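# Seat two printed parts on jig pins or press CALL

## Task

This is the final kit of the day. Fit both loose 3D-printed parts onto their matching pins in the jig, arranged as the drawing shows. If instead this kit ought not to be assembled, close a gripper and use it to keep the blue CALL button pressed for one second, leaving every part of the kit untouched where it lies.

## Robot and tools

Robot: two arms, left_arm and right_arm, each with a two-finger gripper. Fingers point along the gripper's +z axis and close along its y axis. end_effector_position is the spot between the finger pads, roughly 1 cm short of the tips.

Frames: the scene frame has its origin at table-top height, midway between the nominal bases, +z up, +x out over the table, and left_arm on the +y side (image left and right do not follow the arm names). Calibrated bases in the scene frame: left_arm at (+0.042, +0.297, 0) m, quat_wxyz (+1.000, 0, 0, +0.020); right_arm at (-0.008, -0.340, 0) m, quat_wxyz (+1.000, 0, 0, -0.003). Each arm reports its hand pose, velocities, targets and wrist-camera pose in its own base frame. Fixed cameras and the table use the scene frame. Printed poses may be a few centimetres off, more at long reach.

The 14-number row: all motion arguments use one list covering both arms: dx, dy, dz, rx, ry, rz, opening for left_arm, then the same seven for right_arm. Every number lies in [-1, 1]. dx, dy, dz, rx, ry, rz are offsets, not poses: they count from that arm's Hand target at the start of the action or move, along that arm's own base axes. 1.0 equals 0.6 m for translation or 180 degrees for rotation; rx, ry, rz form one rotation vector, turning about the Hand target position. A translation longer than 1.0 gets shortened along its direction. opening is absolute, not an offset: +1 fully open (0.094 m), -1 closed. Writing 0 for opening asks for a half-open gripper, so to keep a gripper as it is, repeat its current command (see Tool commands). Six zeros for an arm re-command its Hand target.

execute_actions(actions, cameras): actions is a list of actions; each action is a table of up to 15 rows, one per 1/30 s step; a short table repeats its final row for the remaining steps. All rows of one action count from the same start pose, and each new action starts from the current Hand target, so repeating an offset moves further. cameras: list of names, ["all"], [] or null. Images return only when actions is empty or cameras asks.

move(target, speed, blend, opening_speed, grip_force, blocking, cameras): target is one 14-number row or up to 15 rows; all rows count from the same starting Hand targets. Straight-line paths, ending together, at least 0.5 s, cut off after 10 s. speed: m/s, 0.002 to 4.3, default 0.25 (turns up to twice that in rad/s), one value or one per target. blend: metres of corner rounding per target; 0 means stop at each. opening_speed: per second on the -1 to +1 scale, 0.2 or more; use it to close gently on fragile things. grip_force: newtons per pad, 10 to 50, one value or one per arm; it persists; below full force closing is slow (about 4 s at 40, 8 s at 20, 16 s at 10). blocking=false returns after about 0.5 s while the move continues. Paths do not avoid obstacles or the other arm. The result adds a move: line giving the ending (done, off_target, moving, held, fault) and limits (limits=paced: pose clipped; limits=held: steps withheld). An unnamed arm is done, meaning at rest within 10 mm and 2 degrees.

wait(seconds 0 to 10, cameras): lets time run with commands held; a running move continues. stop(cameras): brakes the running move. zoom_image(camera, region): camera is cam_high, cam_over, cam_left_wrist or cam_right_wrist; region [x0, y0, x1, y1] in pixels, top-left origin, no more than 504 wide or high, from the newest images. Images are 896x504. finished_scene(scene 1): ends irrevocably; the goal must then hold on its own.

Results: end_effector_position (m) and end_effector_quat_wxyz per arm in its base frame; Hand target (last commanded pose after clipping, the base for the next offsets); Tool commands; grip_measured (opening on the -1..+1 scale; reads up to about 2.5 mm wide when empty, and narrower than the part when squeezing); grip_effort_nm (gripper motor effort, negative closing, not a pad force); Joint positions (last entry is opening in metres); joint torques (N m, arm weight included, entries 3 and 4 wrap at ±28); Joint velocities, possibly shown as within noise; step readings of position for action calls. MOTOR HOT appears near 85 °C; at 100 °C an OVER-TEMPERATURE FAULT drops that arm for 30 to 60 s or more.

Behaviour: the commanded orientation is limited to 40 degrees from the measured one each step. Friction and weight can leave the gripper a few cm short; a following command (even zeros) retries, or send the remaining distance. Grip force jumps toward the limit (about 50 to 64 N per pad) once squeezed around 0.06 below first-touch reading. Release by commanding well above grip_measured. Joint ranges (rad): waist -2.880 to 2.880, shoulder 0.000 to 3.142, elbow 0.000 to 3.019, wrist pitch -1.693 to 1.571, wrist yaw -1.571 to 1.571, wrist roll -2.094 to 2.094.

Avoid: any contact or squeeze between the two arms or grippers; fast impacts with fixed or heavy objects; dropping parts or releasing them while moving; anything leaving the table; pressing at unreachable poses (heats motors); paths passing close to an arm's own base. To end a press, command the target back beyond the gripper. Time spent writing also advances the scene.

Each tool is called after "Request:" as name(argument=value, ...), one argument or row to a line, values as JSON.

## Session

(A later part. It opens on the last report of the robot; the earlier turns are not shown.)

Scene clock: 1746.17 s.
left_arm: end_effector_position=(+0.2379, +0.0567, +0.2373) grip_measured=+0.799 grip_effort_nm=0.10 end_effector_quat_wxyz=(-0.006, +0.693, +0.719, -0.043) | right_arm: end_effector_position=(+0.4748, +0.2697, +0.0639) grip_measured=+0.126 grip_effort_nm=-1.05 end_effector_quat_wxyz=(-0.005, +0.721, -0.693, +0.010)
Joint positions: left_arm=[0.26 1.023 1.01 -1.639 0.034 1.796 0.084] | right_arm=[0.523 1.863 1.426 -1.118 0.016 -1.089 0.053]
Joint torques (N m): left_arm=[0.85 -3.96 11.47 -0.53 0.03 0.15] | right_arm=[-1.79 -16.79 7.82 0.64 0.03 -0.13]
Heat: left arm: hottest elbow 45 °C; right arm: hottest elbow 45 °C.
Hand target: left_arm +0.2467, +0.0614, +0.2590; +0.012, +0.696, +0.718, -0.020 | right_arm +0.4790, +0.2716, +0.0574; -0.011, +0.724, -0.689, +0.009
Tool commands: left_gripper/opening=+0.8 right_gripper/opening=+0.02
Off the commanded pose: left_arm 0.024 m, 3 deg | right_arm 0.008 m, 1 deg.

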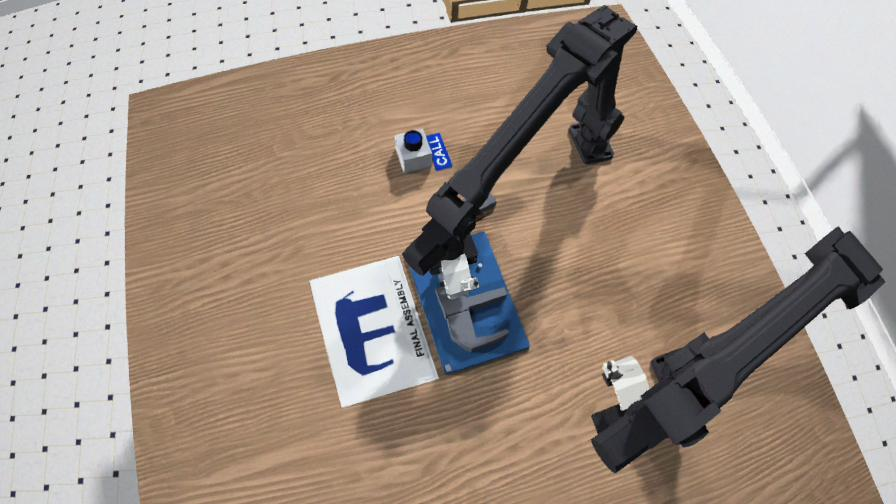

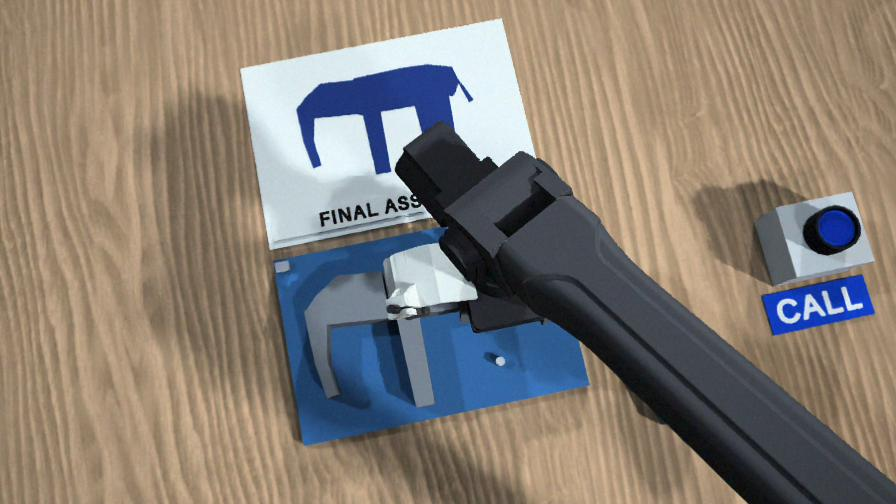

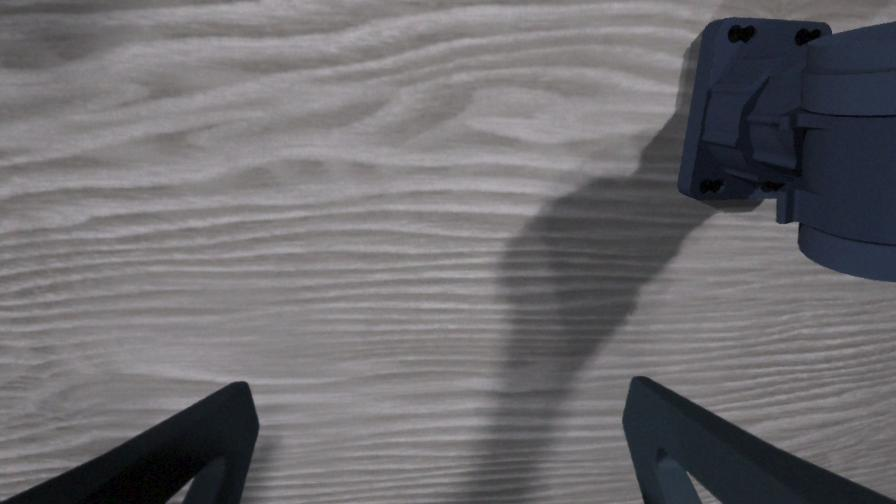

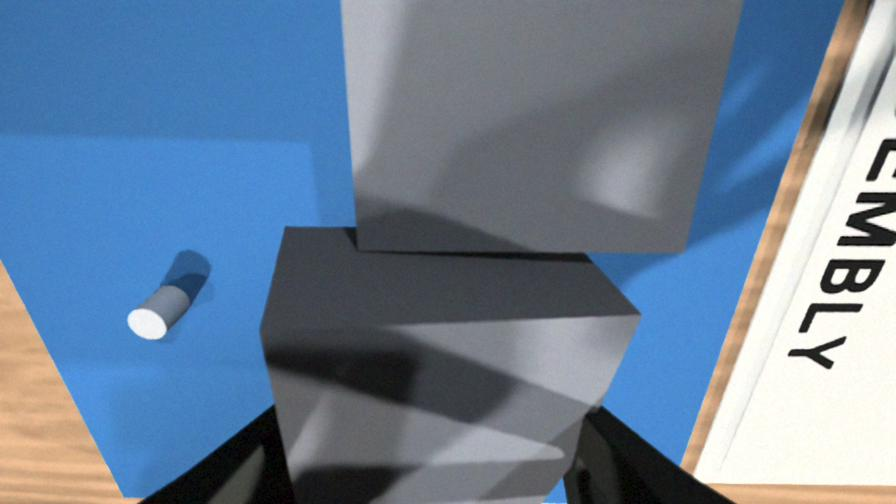

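Request:
move(
  target=[
    [0,0,0,0,0,0,0.8,0.012,-0.012,0.055,0,0,0,0.02],
    [0,0,0,0,0,0,0.8,0.008,-0.008,0.004,0,0,0,0.02],
  ],
  speed=0.1,
  cameras=["cam_right_wrist"],
)

Scene clock: 1771.80 s.
left_arm: end_effector_position=(+0.2379, +0.0567, +0.2373) grip_measured=+0.799 grip_effort_nm=0.09 end_effector_quat_wxyz=(-0.006, +0.693, +0.719, -0.043) | right_arm: end_effector_position=(+0.4751, +0.2660, +0.0638) grip_measured=+0.126 grip_effort_nm=-1.05 end_effector_quat_wxyz=(-0.002, +0.725, -0.689, +0.009)
Joint positions: left_arm=[0.26 1.023 1.01 -1.639 0.034 1.796 0.084] | right_arm=[0.516 1.863 1.426 -1.124 0.016 -1.106 0.053]
Joint torques (N m): left_arm=[1.08 -4.72 11.52 -0.65 0 0.12] | right_arm=[-1.49 -16.56 8.66 0.54 0.02 -0.1]
Heat: left arm: hottest elbow 46 °C; right arm: hottest elbow 44 °C.
Hand target: left_arm +0.2467, +0.0614, +0.2590; +0.012, +0.696, +0.718, -0.020 | right_arm +0.4838, +0.2668, +0.0598; -0.011, +0.724, -0.689, +0.009
Off the commanded pose: left_arm 0.024 m, 3 deg | right_arm 0.010 m, 1 deg.
move: off_target (left_arm)
Images, in order (width x height): cam_right_wrist 896x504.

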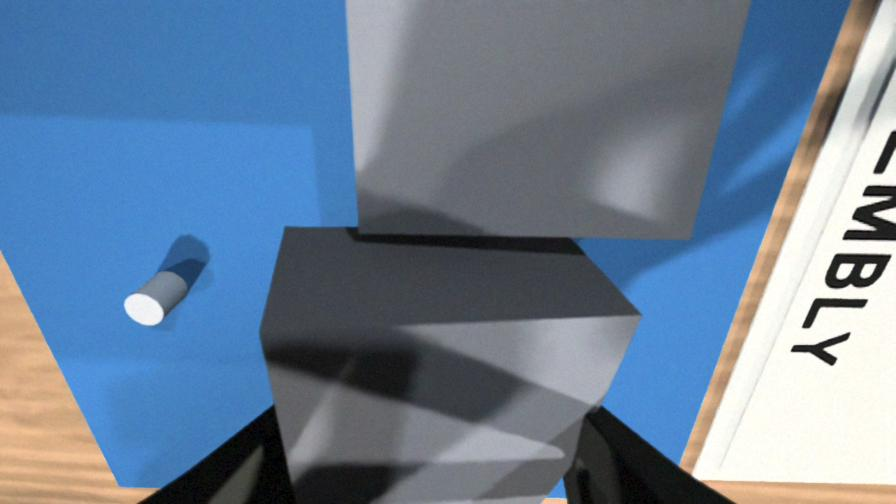

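Request:
wait(
  seconds=0,
  cameras=["all"],
)

Request:
zoom_image(
  camera="cam_high",
  region=[400, 220, 540, 360],
)

Request:
zoom_image(
  camera="cam_over",
  region=[380, 220, 600, 420],
)

Scene clock: 1804.10 s.
left_arm: end_effector_position=(+0.2379, +0.0567, +0.2373) grip_measured=+0.799 grip_effort_nm=0.10 end_effector_quat_wxyz=(-0.006, +0.693, +0.719, -0.043) | right_arm: end_effector_position=(+0.4751, +0.2660, +0.0638) grip_measured=+0.126 grip_effort_nm=-1.05 end_effector_quat_wxyz=(-0.002, +0.725, -0.689, +0.009)
Joint positions: left_arm=[0.26 1.023 1.01 -1.639 0.034 1.796 0.084] | right_arm=[0.516 1.863 1.426 -1.124 0.016 -1.106 0.053]
Joint torques (N m): left_arm=[1.49 -4.25 11.43 -0.62 0.08 0.06] | right_arm=[-1.55 -16.62 8.66 0.58 0.02 -0.09]
Heat: left arm: hottest elbow 46 °C; right arm: hottest elbow 44 °C.
Hand target: left_arm +0.2467, +0.0614, +0.2590; +0.012, +0.696, +0.718, -0.020 | right_arm +0.4838, +0.2668, +0.0598; -0.011, +0.724, -0.689, +0.009
Tool commands: left_gripper/opening=+0.8 right_gripper/opening=+0.02
Off the commanded pose: left_arm 0.024 m, 3 deg | right_arm 0.010 m, 1 deg.

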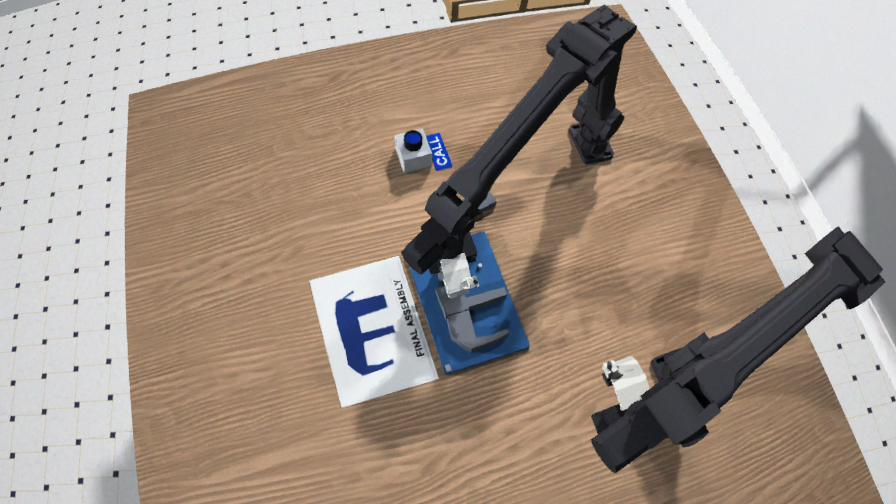

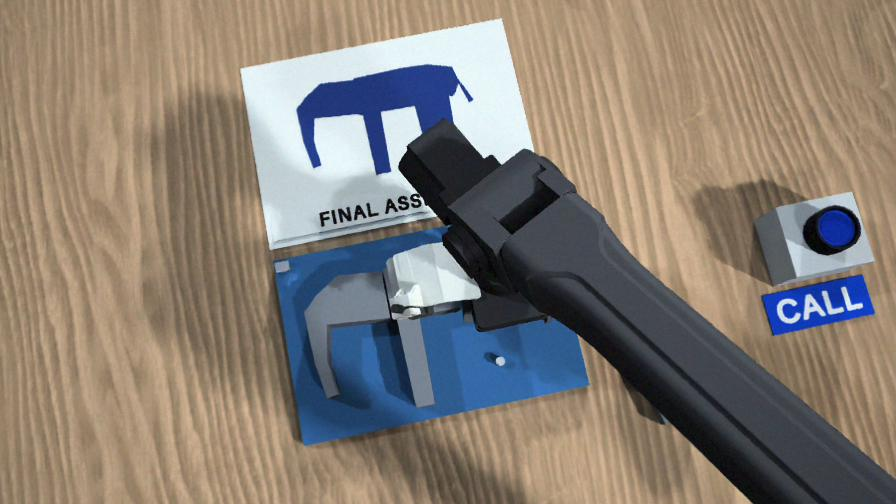

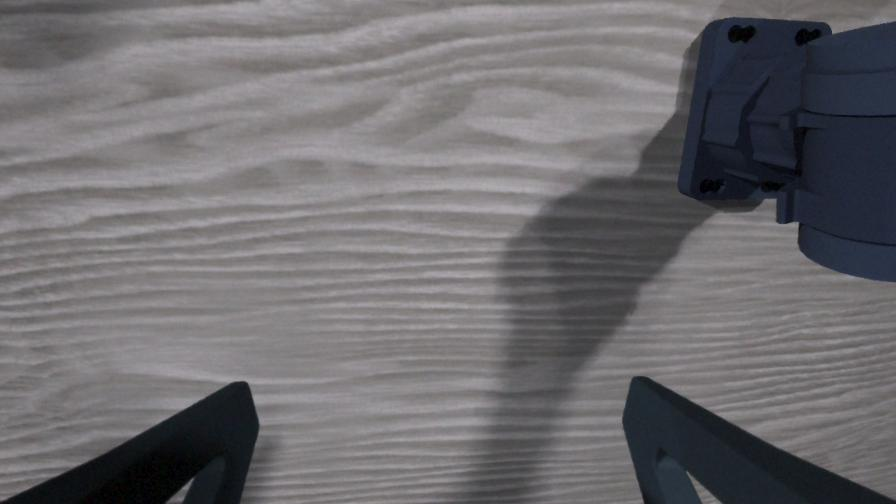

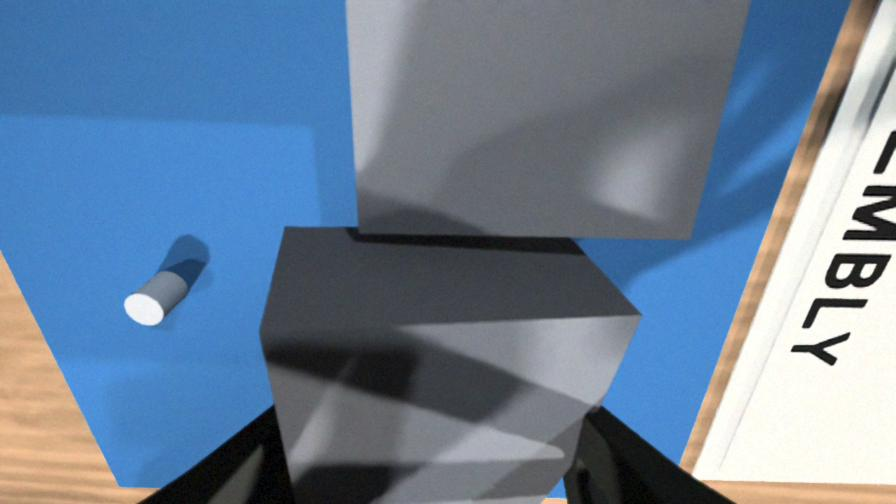

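Scaled by 3.600 from the camera's 896x504 image, which has a finer 1280x720 frame.

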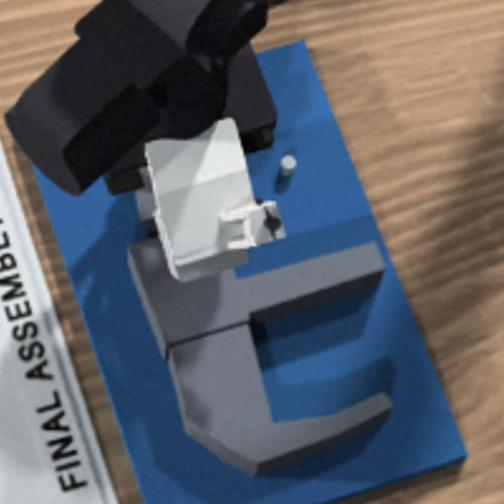

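Scaled by 2.291 from the camera's 896x504 image, which has a finer 1280x720 frame.

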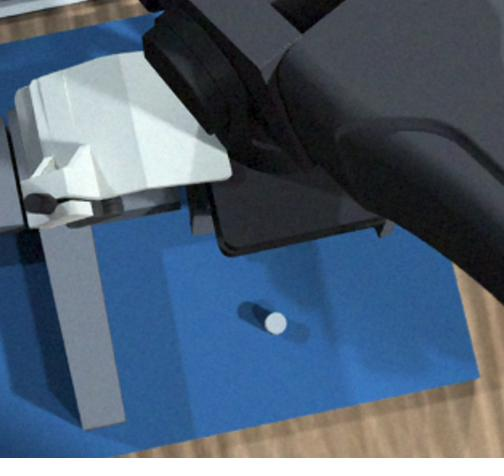

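Request:
move(
  target=[
    [0,0,0,0,0,0,0.8,0.025,-0.02,0.06,-0.067,0,0,0.02],
    [0,0,0,0,0,0,0.8,0.016,-0.02,0.01,-0.067,0,0,0.02],
  ],
  speed=0.1,
  cameras=["cam_right_wrist"],
)

Scene clock: 1816.30 s.
left_arm: end_effector_position=(+0.2379, +0.0567, +0.2373) grip_measured=+0.799 grip_effort_nm=0.10 end_effector_quat_wxyz=(-0.006, +0.693, +0.719, -0.043) | right_arm: end_effector_position=(+0.4911, +0.2467, +0.0664) grip_measured=+0.126 grip_effort_nm=-1.05 end_effector_quat_wxyz=(+0.069, +0.722, -0.685, +0.075)
Joint positions: left_arm=[0.26 1.023 1.01 -1.639 0.034 1.796 0.084] | right_arm=[0.524 1.934 1.531 -1.259 0.183 -1.091 0.053]
Joint torques (N m): left_arm=[0.38 -3.84 11.47 -0.72 0.07 0.1] | right_arm=[-0.5 -17.85 8.8 0.24 0.35 0.01]
Heat: left arm: hottest elbow 46 °C; right arm: hottest elbow 44 °C.
Hand target: left_arm +0.2467, +0.0614, +0.2590; +0.012, +0.696, +0.718, -0.020 | right_arm +0.4934, +0.2548, +0.0658; +0.065, +0.721, -0.685, +0.081
Off the commanded pose: left_arm 0.024 m, 3 deg | right_arm 0.008 m, 1 deg.
move: off_target (left_arm)
Images, in order (width x height): cam_right_wrist 896x504.

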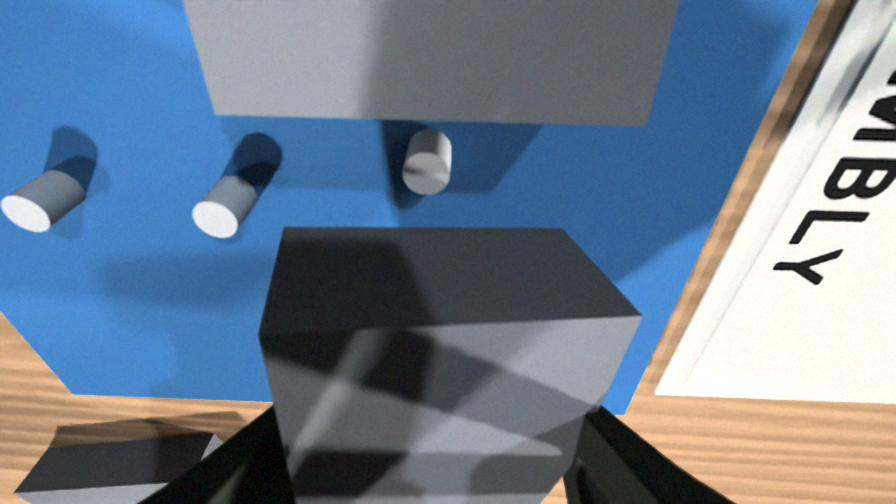

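Request:
move(
  target=[
    [0,0,0,0,0,0,0.8,0.005,0.02,0.05,0,0,0,0.02],
    [0,0,0,0,0,0,0.8,-0.001,0.02,-0.002,0,0,0,0.02],
  ],
  speed=0.1,
  cameras=["cam_right_wrist","cam_over"],
)

Scene clock: 1835.90 s.
left_arm: end_effector_position=(+0.2379, +0.0567, +0.2373) grip_measured=+0.799 grip_effort_nm=0.10 end_effector_quat_wxyz=(-0.006, +0.693, +0.719, -0.043) | right_arm: end_effector_position=(+0.4888, +0.2610, +0.0653) grip_measured=+0.126 grip_effort_nm=-1.05 end_effector_quat_wxyz=(+0.069, +0.724, -0.682, +0.076)
Joint positions: left_arm=[0.26 1.023 1.01 -1.639 0.034 1.796 0.084] | right_arm=[0.549 1.948 1.549 -1.267 0.183 -1.072 0.053]
Joint torques (N m): left_arm=[0.67 -4.01 11.4 -0.59 0.08 0.07] | right_arm=[-0.5 -18.2 9.14 0.24 0.29 0]
Heat: left arm: hottest elbow 46 °C; right arm: hottest elbow 44 °C.
Hand target: left_arm +0.2467, +0.0614, +0.2590; +0.012, +0.696, +0.718, -0.020 | right_arm +0.4928, +0.2668, +0.0646; +0.065, +0.721, -0.685, +0.081
Off the commanded pose: left_arm 0.024 m, 3 deg | right_arm 0.007 m, 1 deg.
move: off_target (left_arm)
Images, in order (width x height): cam_over 896x504, cam_right_wrist 896x504.

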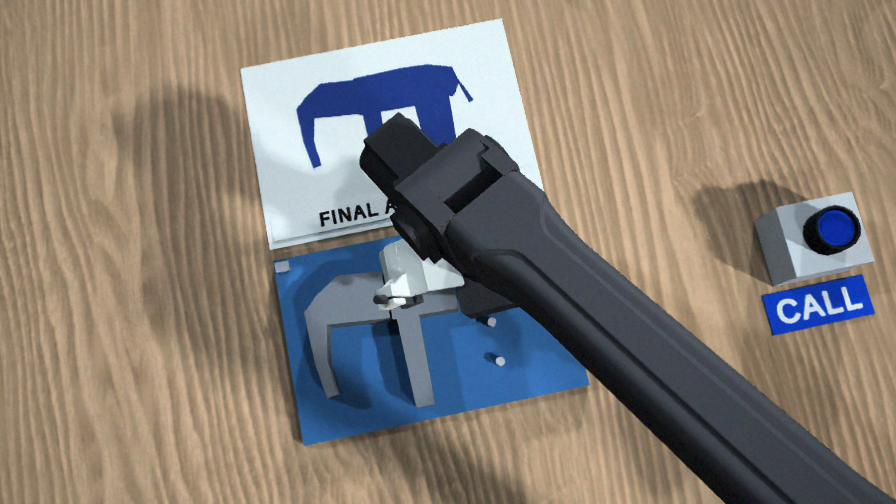

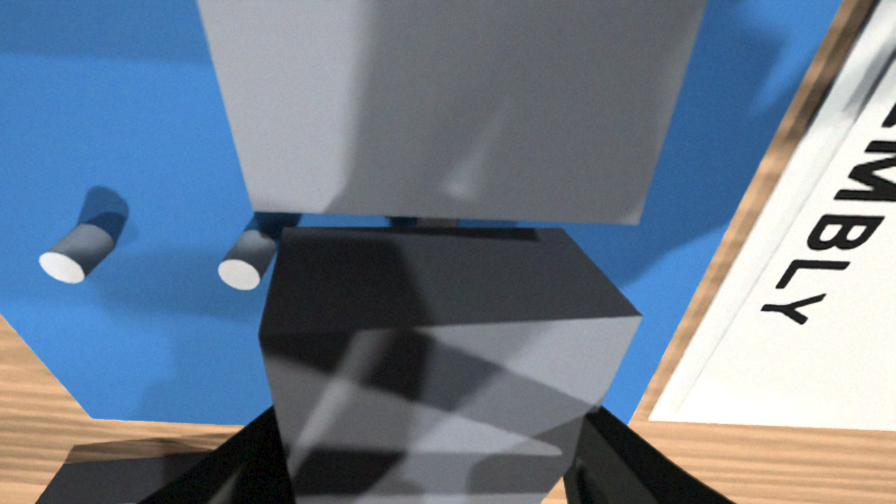

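Request:
move(
  target=[
    [0,0,0,0,0,0,0.8,0.012,0.016,0.05,0,0,0,0.02],
    [0,0,0,0,0,0,0.8,0.003,0.0065,-0.002,0,0,0,0.02],
  ],
  speed=0.1,
  cameras=["cam_right_wrist"],
)

Scene clock: 1877.33 s.
left_arm: end_effector_position=(+0.2379, +0.0567, +0.2373) grip_measured=+0.799 grip_effort_nm=0.10 end_effector_quat_wxyz=(-0.006, +0.693, +0.719, -0.043) | right_arm: end_effector_position=(+0.4944, +0.2645, +0.0693) grip_measured=+0.126 grip_effort_nm=-1.05 end_effector_quat_wxyz=(+0.067, +0.721, -0.685, +0.077)
Joint positions: left_arm=[0.26 1.023 1.01 -1.639 0.034 1.796 0.084] | right_arm=[0.549 1.957 1.575 -1.279 0.183 -1.064 0.053]
Joint torques (N m): left_arm=[0.56 -3.37 11.49 -0.76 0.05 0.11] | right_arm=[-0.67 -18.2 7.97 0.27 0.28 -0.02]
Heat: left arm: hottest elbow 46 °C; right arm: hottest elbow 45 °C.
Hand target: left_arm +0.2467, +0.0614, +0.2590; +0.012, +0.696, +0.718, -0.020 | right_arm +0.4946, +0.2707, +0.0634; +0.065, +0.721, -0.685, +0.081
Off the commanded pose: left_arm 0.024 m, 3 deg | right_arm 0.009 m, 1 deg.
move: off_target (left_arm)
Images, in order (width x height): cam_right_wrist 896x504.

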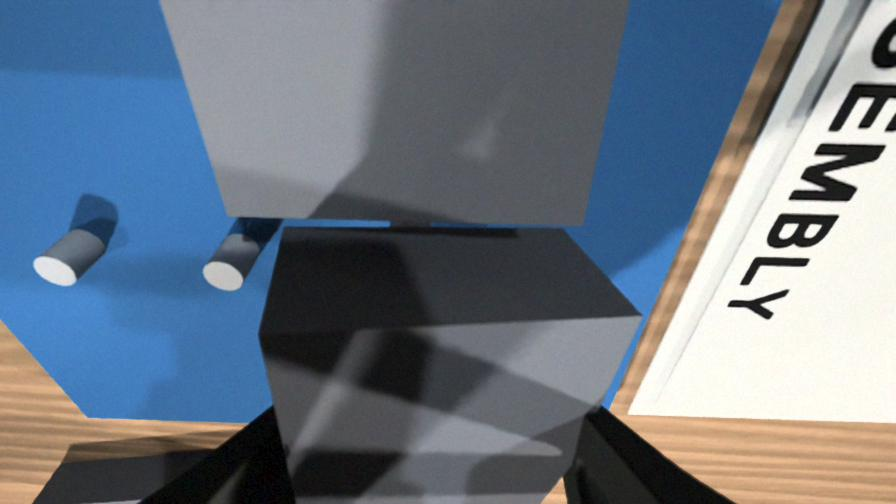

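Request:
move(
  target=[
    [0,0,0,0,0,0,0.8,-0.015,0.014,0.045,0,0,0,0.02],
    [0,0,0,0,0,0,0.8,-0.004,0.008,-0.015,0,0,0,0.02],
  ],
  speed=0.1,
  cameras=["cam_right_wrist"],
)

Scene clock: 1886.63 s.
left_arm: end_effector_position=(+0.2379, +0.0567, +0.2373) grip_measured=+0.799 grip_effort_nm=0.10 end_effector_quat_wxyz=(-0.006, +0.693, +0.719, -0.043) | right_arm: end_effector_position=(+0.4898, +0.2706, +0.0628) grip_measured=+0.126 grip_effort_nm=-1.05 end_effector_quat_wxyz=(+0.070, +0.721, -0.685, +0.082)
Joint positions: left_arm=[0.26 1.023 1.01 -1.639 0.034 1.796 0.084] | right_arm=[0.565 1.965 1.567 -1.27 0.194 -1.048 0.053]
Joint torques (N m): left_arm=[0.15 -4.07 11.44 -0.54 0.06 0.07] | right_arm=[-1.32 -18.02 7.91 0.36 0.2 -0.09]
Heat: left arm: hottest elbow 46 °C; right arm: hottest elbow 44 °C.
Hand target: left_arm +0.2467, +0.0614, +0.2590; +0.012, +0.696, +0.718, -0.020 | right_arm +0.4922, +0.2755, +0.0544; +0.065, +0.721, -0.685, +0.081
Off the commanded pose: left_arm 0.024 m, 3 deg | right_arm 0.010 m, 0 deg.
move: off_target (left_arm)
Images, in order (width x height): cam_right_wrist 896x504.

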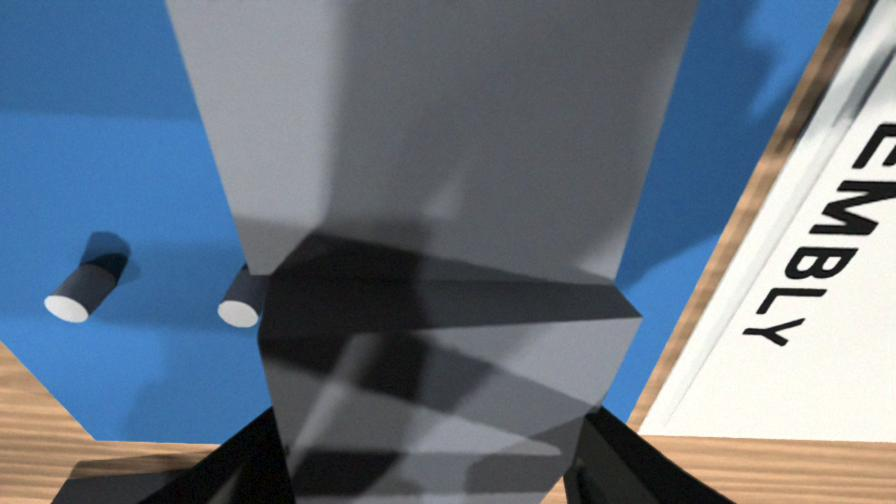

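Request:
move(
  target=[0,0,0,0,0,0,0.8,0,0,-0.014,0,0,0,0.02],
  speed=0.05,
  cameras=["cam_right_wrist"],
)

Scene clock: 1904.47 s.
left_arm: end_effector_position=(+0.2379, +0.0567, +0.2373) grip_measured=+0.799 grip_effort_nm=0.09 end_effector_quat_wxyz=(-0.006, +0.693, +0.719, -0.043) | right_arm: end_effector_position=(+0.4904, +0.2706, +0.0583) grip_measured=+0.126 grip_effort_nm=-1.05 end_effector_quat_wxyz=(+0.068, +0.721, -0.685, +0.084)
Joint positions: left_arm=[0.26 1.023 1.01 -1.639 0.034 1.796 0.084] | right_arm=[0.565 1.968 1.56 -1.255 0.195 -1.048 0.053]
Joint torques (N m): left_arm=[0.73 -4.13 11.58 -0.61 0.06 0.1] | right_arm=[-1.32 -17.61 7.62 0.5 0.11 -0.1]
Heat: left arm: hottest elbow 47 °C; right arm: hottest elbow 44 °C.
Hand target: left_arm +0.2467, +0.0614, +0.2590; +0.012, +0.696, +0.718, -0.020 | right_arm +0.4922, +0.2755, +0.0460; +0.065, +0.721, -0.685, +0.081
Off the commanded pose: left_arm 0.024 m, 3 deg | right_arm 0.013 m, 0 deg.
move: off_target (left_arm, right_arm)
Images, in order (width x height): cam_right_wrist 896x504.

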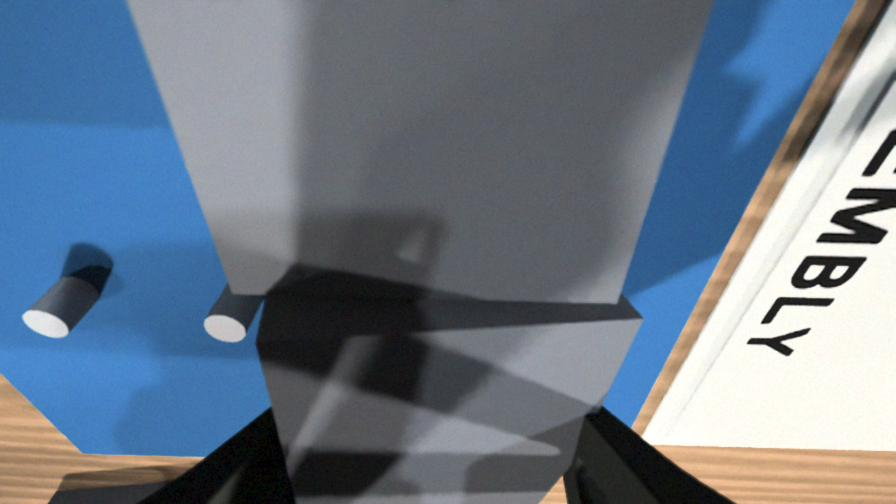

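Request:
move(
  target=[0,0,0,0,0,0,0.8,-0.003,0,-0.014,0,0,0,0.02],
  speed=0.05,
  cameras=["cam_right_wrist"],
)

Scene clock: 1909.07 s.
left_arm: end_effector_position=(+0.2379, +0.0567, +0.2373) grip_measured=+0.799 grip_effort_nm=0.10 end_effector_quat_wxyz=(-0.006, +0.693, +0.719, -0.043) | right_arm: end_effector_position=(+0.4908, +0.2703, +0.0562) grip_measured=+0.126 grip_effort_nm=-1.05 end_effector_quat_wxyz=(+0.066, +0.721, -0.685, +0.086)
Joint positions: left_arm=[0.26 1.023 1.01 -1.639 0.034 1.796 0.084] | right_arm=[0.565 1.968 1.554 -1.244 0.199 -1.048 0.053]
Joint torques (N m): left_arm=[1.79 -3.6 11.59 -0.49 0.01 0.11] | right_arm=[-1.2 -17.14 6.78 0.81 0 -0.08]
Heat: left arm: hottest elbow 47 °C; right arm: hottest elbow 44 °C.
Hand target: left_arm +0.2467, +0.0614, +0.2590; +0.012, +0.696, +0.718, -0.020 | right_arm +0.4904, +0.2755, +0.0376; +0.065, +0.721, -0.685, +0.081
Off the commanded pose: left_arm 0.024 m, 3 deg | right_arm 0.019 m, 1 deg.
move: off_target (left_arm, right_arm)
Images, in order (width x height): cam_right_wrist 896x504.

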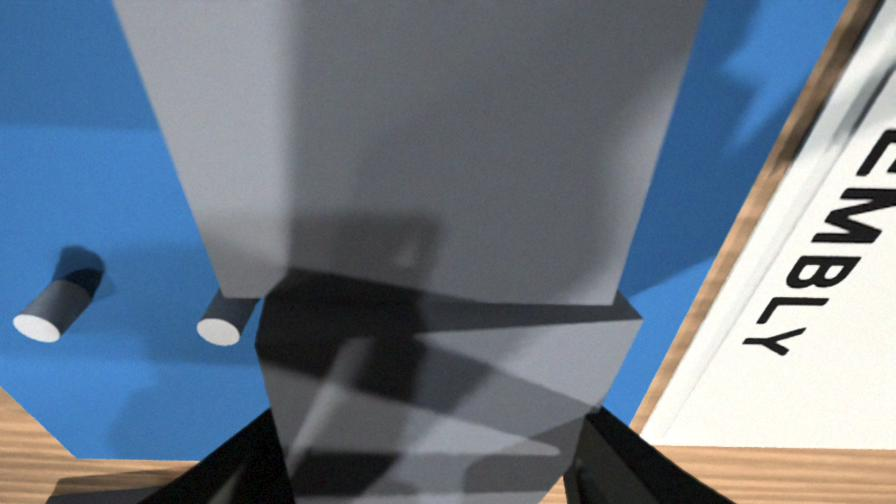

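Request:
move(
  target=[
    [0,0,0,0,0,0,0.8,-0.008,0.004,0.055,0,0,0,0.02],
    [0,0,0,0,0,0,0.8,-0.003,0.001,0.006,0,0,0,0.02],
  ],
  speed=0.08,
  cameras=["cam_right_wrist"],
)

Scene clock: 1915.70 s.
left_arm: end_effector_position=(+0.2379, +0.0567, +0.2373) grip_measured=+0.799 grip_effort_nm=0.10 end_effector_quat_wxyz=(-0.006, +0.693, +0.719, -0.043) | right_arm: end_effector_position=(+0.4905, +0.2701, +0.0562) grip_measured=+0.126 grip_effort_nm=-1.05 end_effector_quat_wxyz=(+0.066, +0.721, -0.685, +0.086)
Joint positions: left_arm=[0.26 1.023 1.01 -1.639 0.034 1.796 0.084] | right_arm=[0.565 1.968 1.554 -1.245 0.199 -1.048 0.053]
Joint torques (N m): left_arm=[0.21 -4.54 11.19 -0.47 0.09 0.11] | right_arm=[-0.97 -17.61 6.79 0.66 -0.01 -0.06]
Heat: left arm: hottest elbow 47 °C; right arm: hottest elbow 43 °C.
Hand target: left_arm +0.2467, +0.0614, +0.2590; +0.012, +0.696, +0.718, -0.020 | right_arm +0.4886, +0.2761, +0.0412; +0.065, +0.721, -0.685, +0.081
Off the commanded pose: left_arm 0.024 m, 3 deg | right_arm 0.016 m, 1 deg.
move: off_target (left_arm, right_arm)
Images, in order (width x height): cam_right_wrist 896x504.

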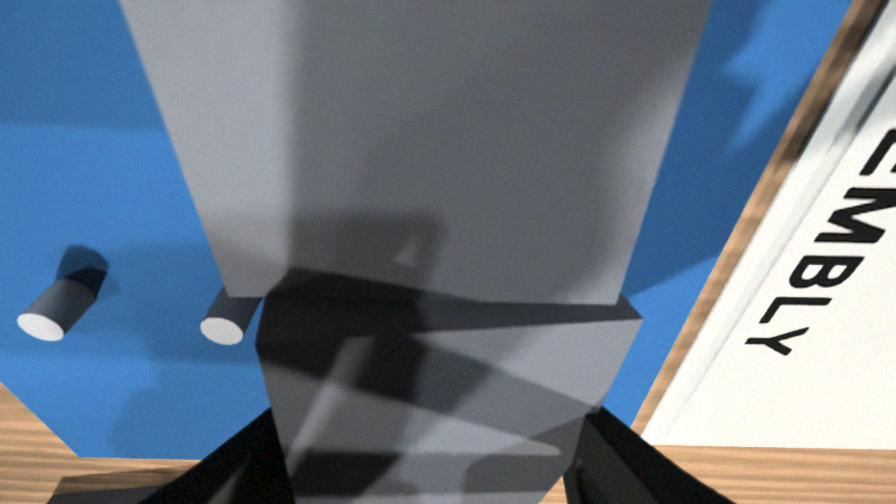

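Request:
move(
  target=[0,0,0,0,0,0,0.8,-0.004,0,-0.016,0,0,0,0.02],
  speed=0.05,
  cameras=["cam_right_wrist"],
)

Scene clock: 1919.70 s.
left_arm: end_effector_position=(+0.2379, +0.0567, +0.2373) grip_measured=+0.799 grip_effort_nm=0.09 end_effector_quat_wxyz=(-0.006, +0.693, +0.719, -0.043) | right_arm: end_effector_position=(+0.4913, +0.2703, +0.0542) grip_measured=+0.126 grip_effort_nm=-1.05 end_effector_quat_wxyz=(+0.062, +0.720, -0.685, +0.087)
Joint positions: left_arm=[0.26 1.023 1.01 -1.639 0.034 1.796 0.084] | right_arm=[0.565 1.966 1.546 -1.23 0.2 -1.048 0.053]
Joint torques (N m): left_arm=[0.79 -4.42 11.59 -0.75 0.12 0.06] | right_arm=[-0.85 -17.03 5.85 0.92 -0.11 -0.03]
Heat: left arm: hottest elbow 47 °C; right arm: hottest elbow 43 °C.
Hand target: left_arm +0.2467, +0.0614, +0.2590; +0.012, +0.696, +0.718, -0.020 | right_arm +0.4862, +0.2761, +0.0316; +0.065, +0.721, -0.685, +0.081
Off the commanded pose: left_arm 0.024 m, 3 deg | right_arm 0.024 m, 1 deg.
move: off_target (left_arm, right_arm)
Images, in order (width x height): cam_right_wrist 896x504.

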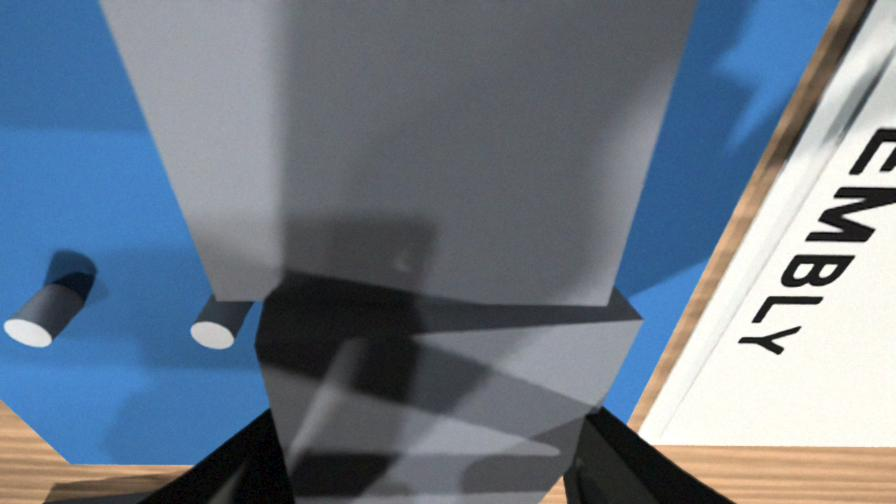

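Request:
move(
  target=[
    [0,0,0,0,0,0,0.8,-0.018,0.01,0.10,0,0,0,0.02],
    [0,0,0,0,0,0,0.8,-0.005,0.003,0.04,0,0,0,0.02],
  ],
  speed=0.1,
  cameras=["cam_right_wrist"],
)

Scene clock: 1925.37 s.
left_arm: end_effector_position=(+0.2379, +0.0567, +0.2373) grip_measured=+0.799 grip_effort_nm=0.09 end_effector_quat_wxyz=(-0.006, +0.693, +0.719, -0.043) | right_arm: end_effector_position=(+0.4887, +0.2706, +0.0577) grip_measured=+0.126 grip_effort_nm=-1.05 end_effector_quat_wxyz=(+0.063, +0.715, -0.691, +0.088)
Joint positions: left_arm=[0.26 1.023 1.01 -1.639 0.034 1.796 0.084] | right_arm=[0.569 1.96 1.546 -1.241 0.2 -1.028 0.053]
Joint torques (N m): left_arm=[0.67 -3.31 11.56 -0.55 0.08 0.11] | right_arm=[-0.56 -18.96 7.92 -0.06 -0.11 -0.12]
Heat: left arm: hottest elbow 47 °C; right arm: hottest elbow 43 °C.
Hand target: left_arm +0.2467, +0.0614, +0.2590; +0.012, +0.696, +0.718, -0.020 | right_arm +0.4832, +0.2779, +0.0556; +0.065, +0.721, -0.685, +0.081
Off the commanded pose: left_arm 0.024 m, 3 deg | right_arm 0.009 m, 1 deg.
move: off_target (left_arm)
Images, in order (width x height): cam_right_wrist 896x504.

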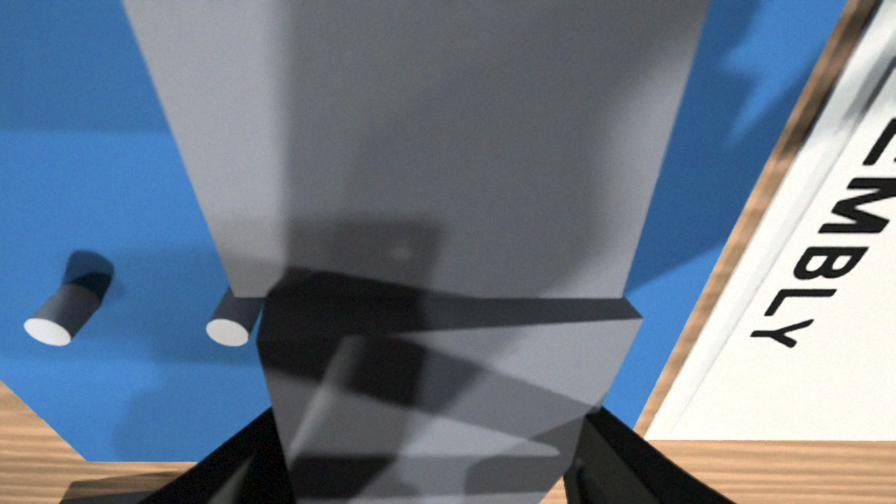

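Request:
move(
  target=[0,0,0,0,0,0,0.8,-0.003,0,-0.03,0,0,0,0.02],
  speed=0.05,
  cameras=["cam_right_wrist"],
)

Scene clock: 1938.37 s.
left_arm: end_effector_position=(+0.2379, +0.0567, +0.2373) grip_measured=+0.799 grip_effort_nm=0.10 end_effector_quat_wxyz=(-0.006, +0.693, +0.719, -0.043) | right_arm: end_effector_position=(+0.4885, +0.2705, +0.0555) grip_measured=+0.126 grip_effort_nm=-1.05 end_effector_quat_wxyz=(+0.062, +0.717, -0.688, +0.088)
Joint positions: left_arm=[0.26 1.023 1.01 -1.639 0.034 1.796 0.084] | right_arm=[0.569 1.96 1.54 -1.232 0.2 -1.035 0.053]
Joint torques (N m): left_arm=[-0.09 -3.43 11.54 -0.54 0.1 0.09] | right_arm=[-0.5 -17.61 6.04 0.61 -0.11 -0.08]
Heat: left arm: hottest elbow 47 °C; right arm: hottest elbow 44 °C.
Hand target: left_arm +0.2467, +0.0614, +0.2590; +0.012, +0.696, +0.718, -0.020 | right_arm +0.4814, +0.2779, +0.0376; +0.065, +0.721, -0.685, +0.081
Off the commanded pose: left_arm 0.024 m, 3 deg | right_arm 0.021 m, 1 deg.
move: off_target (left_arm, right_arm)
Images, in order (width x height): cam_right_wrist 896x504.

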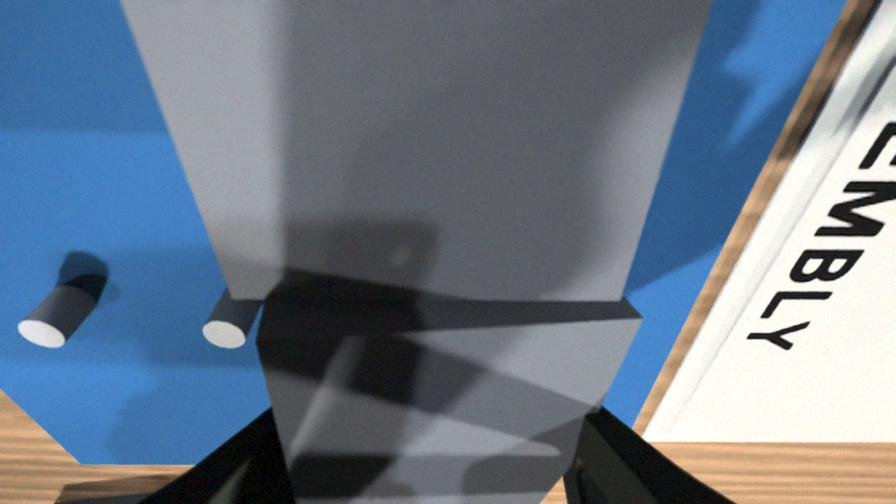

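Request:
move(
  target=[
    [0,0,0,0,0,0,0.8,0,-0.01,0.15,0,0,0,0.02],
    [0,0,0,0,0,0,0.8,-0.02,-0.22,0.22,0,0,0,0.02],
  ],
  speed=0.2,
  cameras=["all"],
)

Request:
zoom_image(
  camera="cam_over",
  region=[270, 220, 600, 450],
)

Request:
zoom_image(
  camera="cam_high",
  region=[380, 180, 560, 380],
)

Scene clock: 1954.10 s.
left_arm: end_effector_position=(+0.2379, +0.0567, +0.2373) grip_measured=+0.799 grip_effort_nm=0.10 end_effector_quat_wxyz=(-0.006, +0.693, +0.719, -0.043) | right_arm: end_effector_position=(+0.4706, +0.1480, +0.1507) grip_measured=+0.126 grip_effort_nm=-1.05 end_effector_quat_wxyz=(+0.081, +0.719, -0.687, +0.072)
Joint positions: left_arm=[0.26 1.023 1.01 -1.639 0.034 1.796 0.084] | right_arm=[0.375 1.719 1.452 -1.391 0.199 -1.232 0.053]
Joint torques (N m): left_arm=[0.26 -3.78 11.3 -0.73 0.05 0.07] | right_arm=[-1.26 -19.31 8.28 -0.36 0.22 -0.14]
Heat: left arm: hottest elbow 47 °C; right arm: hottest elbow 43 °C.
Hand target: left_arm +0.2467, +0.0614, +0.2590; +0.012, +0.696, +0.718, -0.020 | right_arm +0.4694, +0.1459, +0.1696; +0.065, +0.721, -0.685, +0.081
Off the commanded pose: left_arm 0.024 m, 3 deg | right_arm 0.019 m, 2 deg.
move: off_target (left_arm, right_arm)

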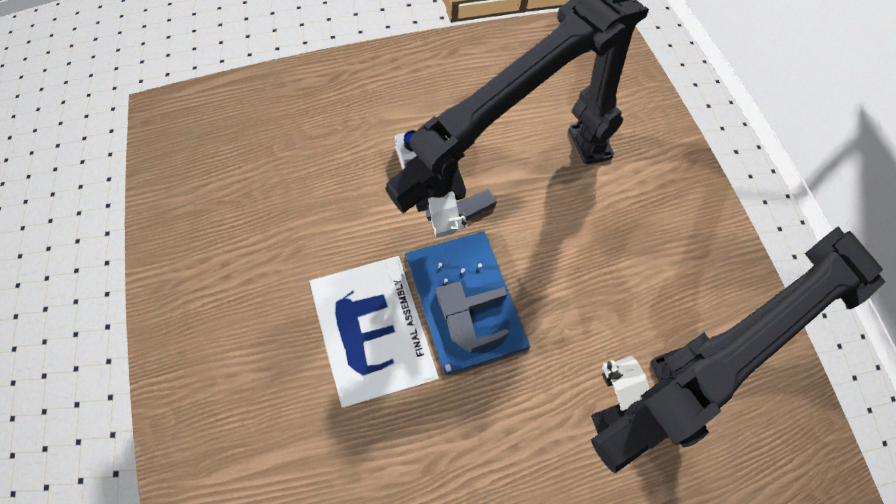

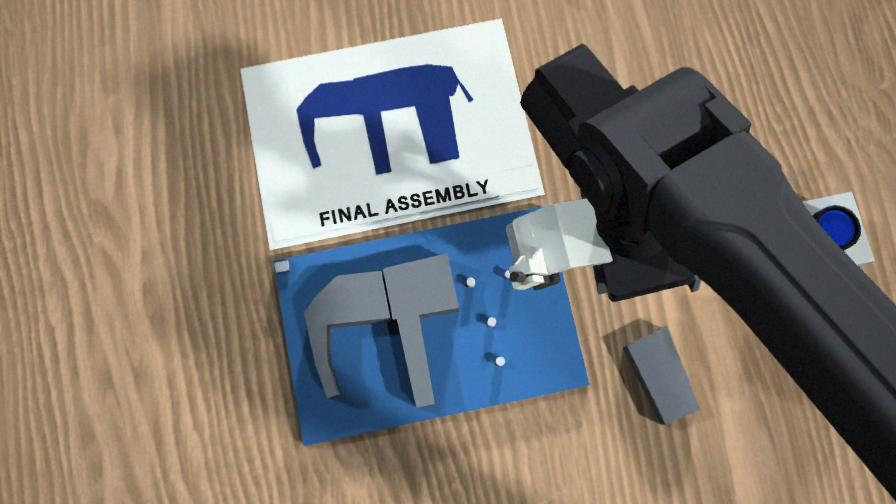

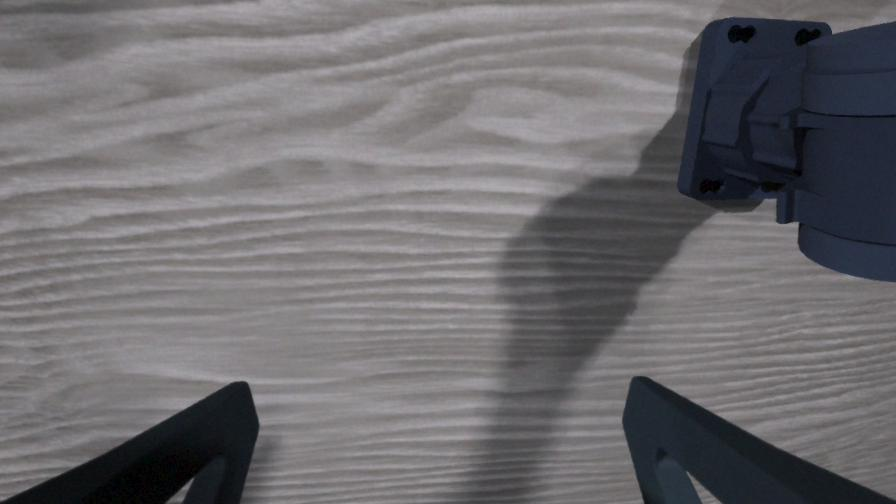

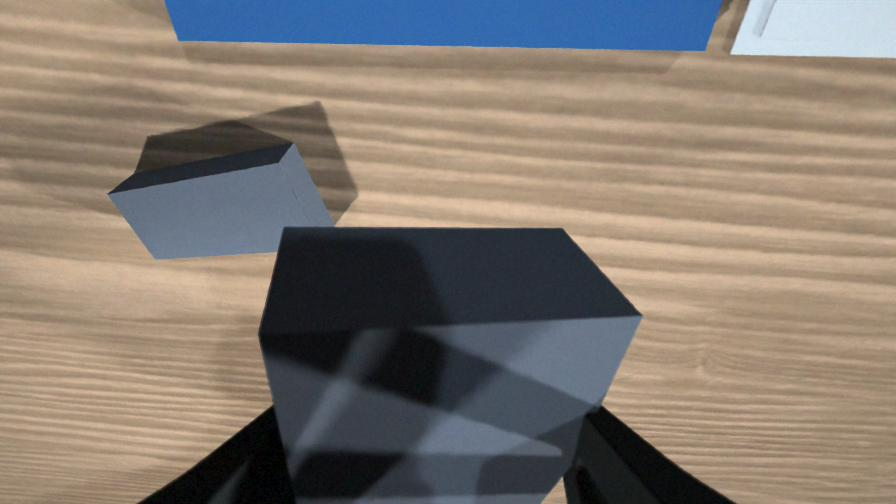

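Scaled by 1.527 from the camera's 896x504 image, which has a finer 1280x720 frame.

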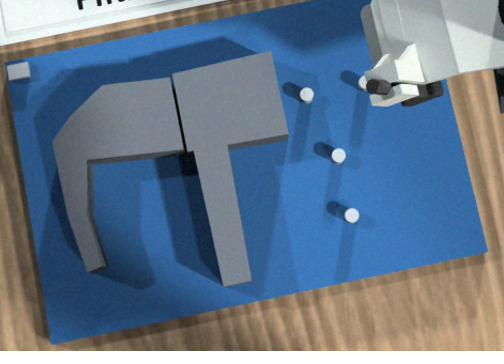

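Scaled by 2.520 from the camera's 896x504 image, which has a finer 1280x720 frame.

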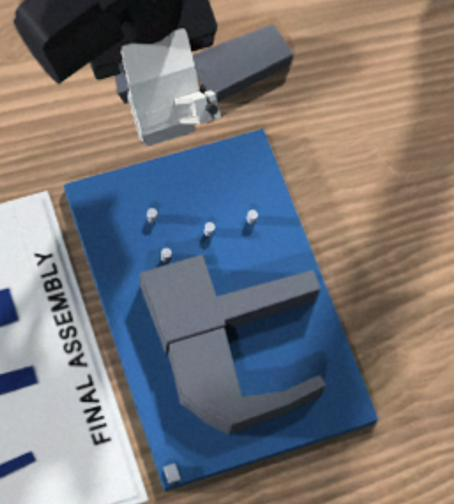

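Request:
move(
  target=[
    [0,0,0,0,0,0,0.8,0.028,0.216,0.01,0,0,0,0.02],
    [0,0,0,0,0,0,0.8,0.031,0.216,-0.168,0,0,0,0.02],
  ],
  speed=0.15,
  cameras=["cam_right_wrist"],
)

Scene clock: 1991.13 s.
left_arm: end_effector_position=(+0.2379, +0.0567, +0.2373) grip_measured=+0.799 grip_effort_nm=0.09 end_effector_quat_wxyz=(-0.006, +0.693, +0.719, -0.043) | right_arm: end_effector_position=(+0.4866, +0.2711, +0.0678) grip_measured=+0.126 grip_effort_nm=-1.05 end_effector_quat_wxyz=(+0.070, +0.723, -0.683, +0.078)
Joint positions: left_arm=[0.26 1.023 1.01 -1.639 0.034 1.796 0.084] | right_arm=[0.567 1.956 1.567 -1.282 0.186 -1.052 0.053]
Joint torques (N m): left_arm=[0.62 -4.37 11.33 -0.42 0 0.03] | right_arm=[-1.08 -19.14 8.39 0.23 0.11 0]
Heat: left arm: hottest elbow 47 °C; right arm: hottest elbow 43 °C.
Hand target: left_arm +0.2467, +0.0614, +0.2590; +0.012, +0.696, +0.718, -0.020 | right_arm +0.4880, +0.2755, +0.0688; +0.065, +0.721, -0.685, +0.081
Off the commanded pose: left_arm 0.024 m, 3 deg | right_arm 0.005 m, 1 deg.
move: off_target (left_arm)
Images, in order (width x height): cam_right_wrist 896x504.

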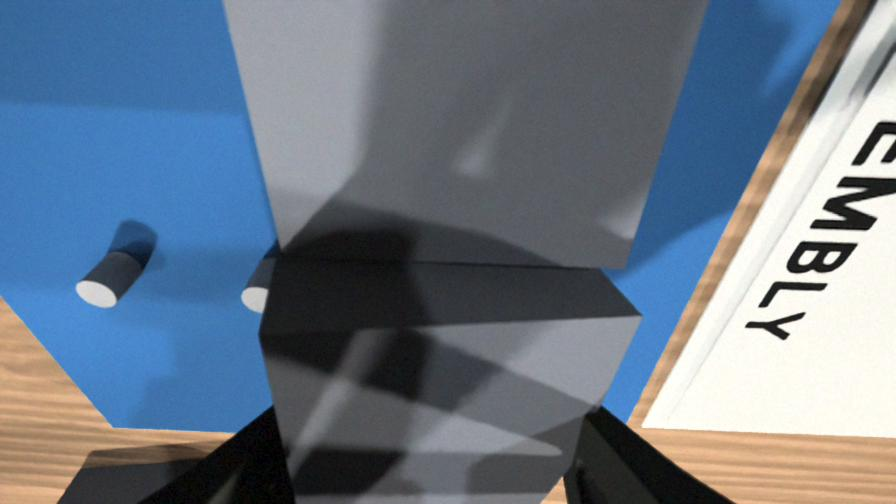

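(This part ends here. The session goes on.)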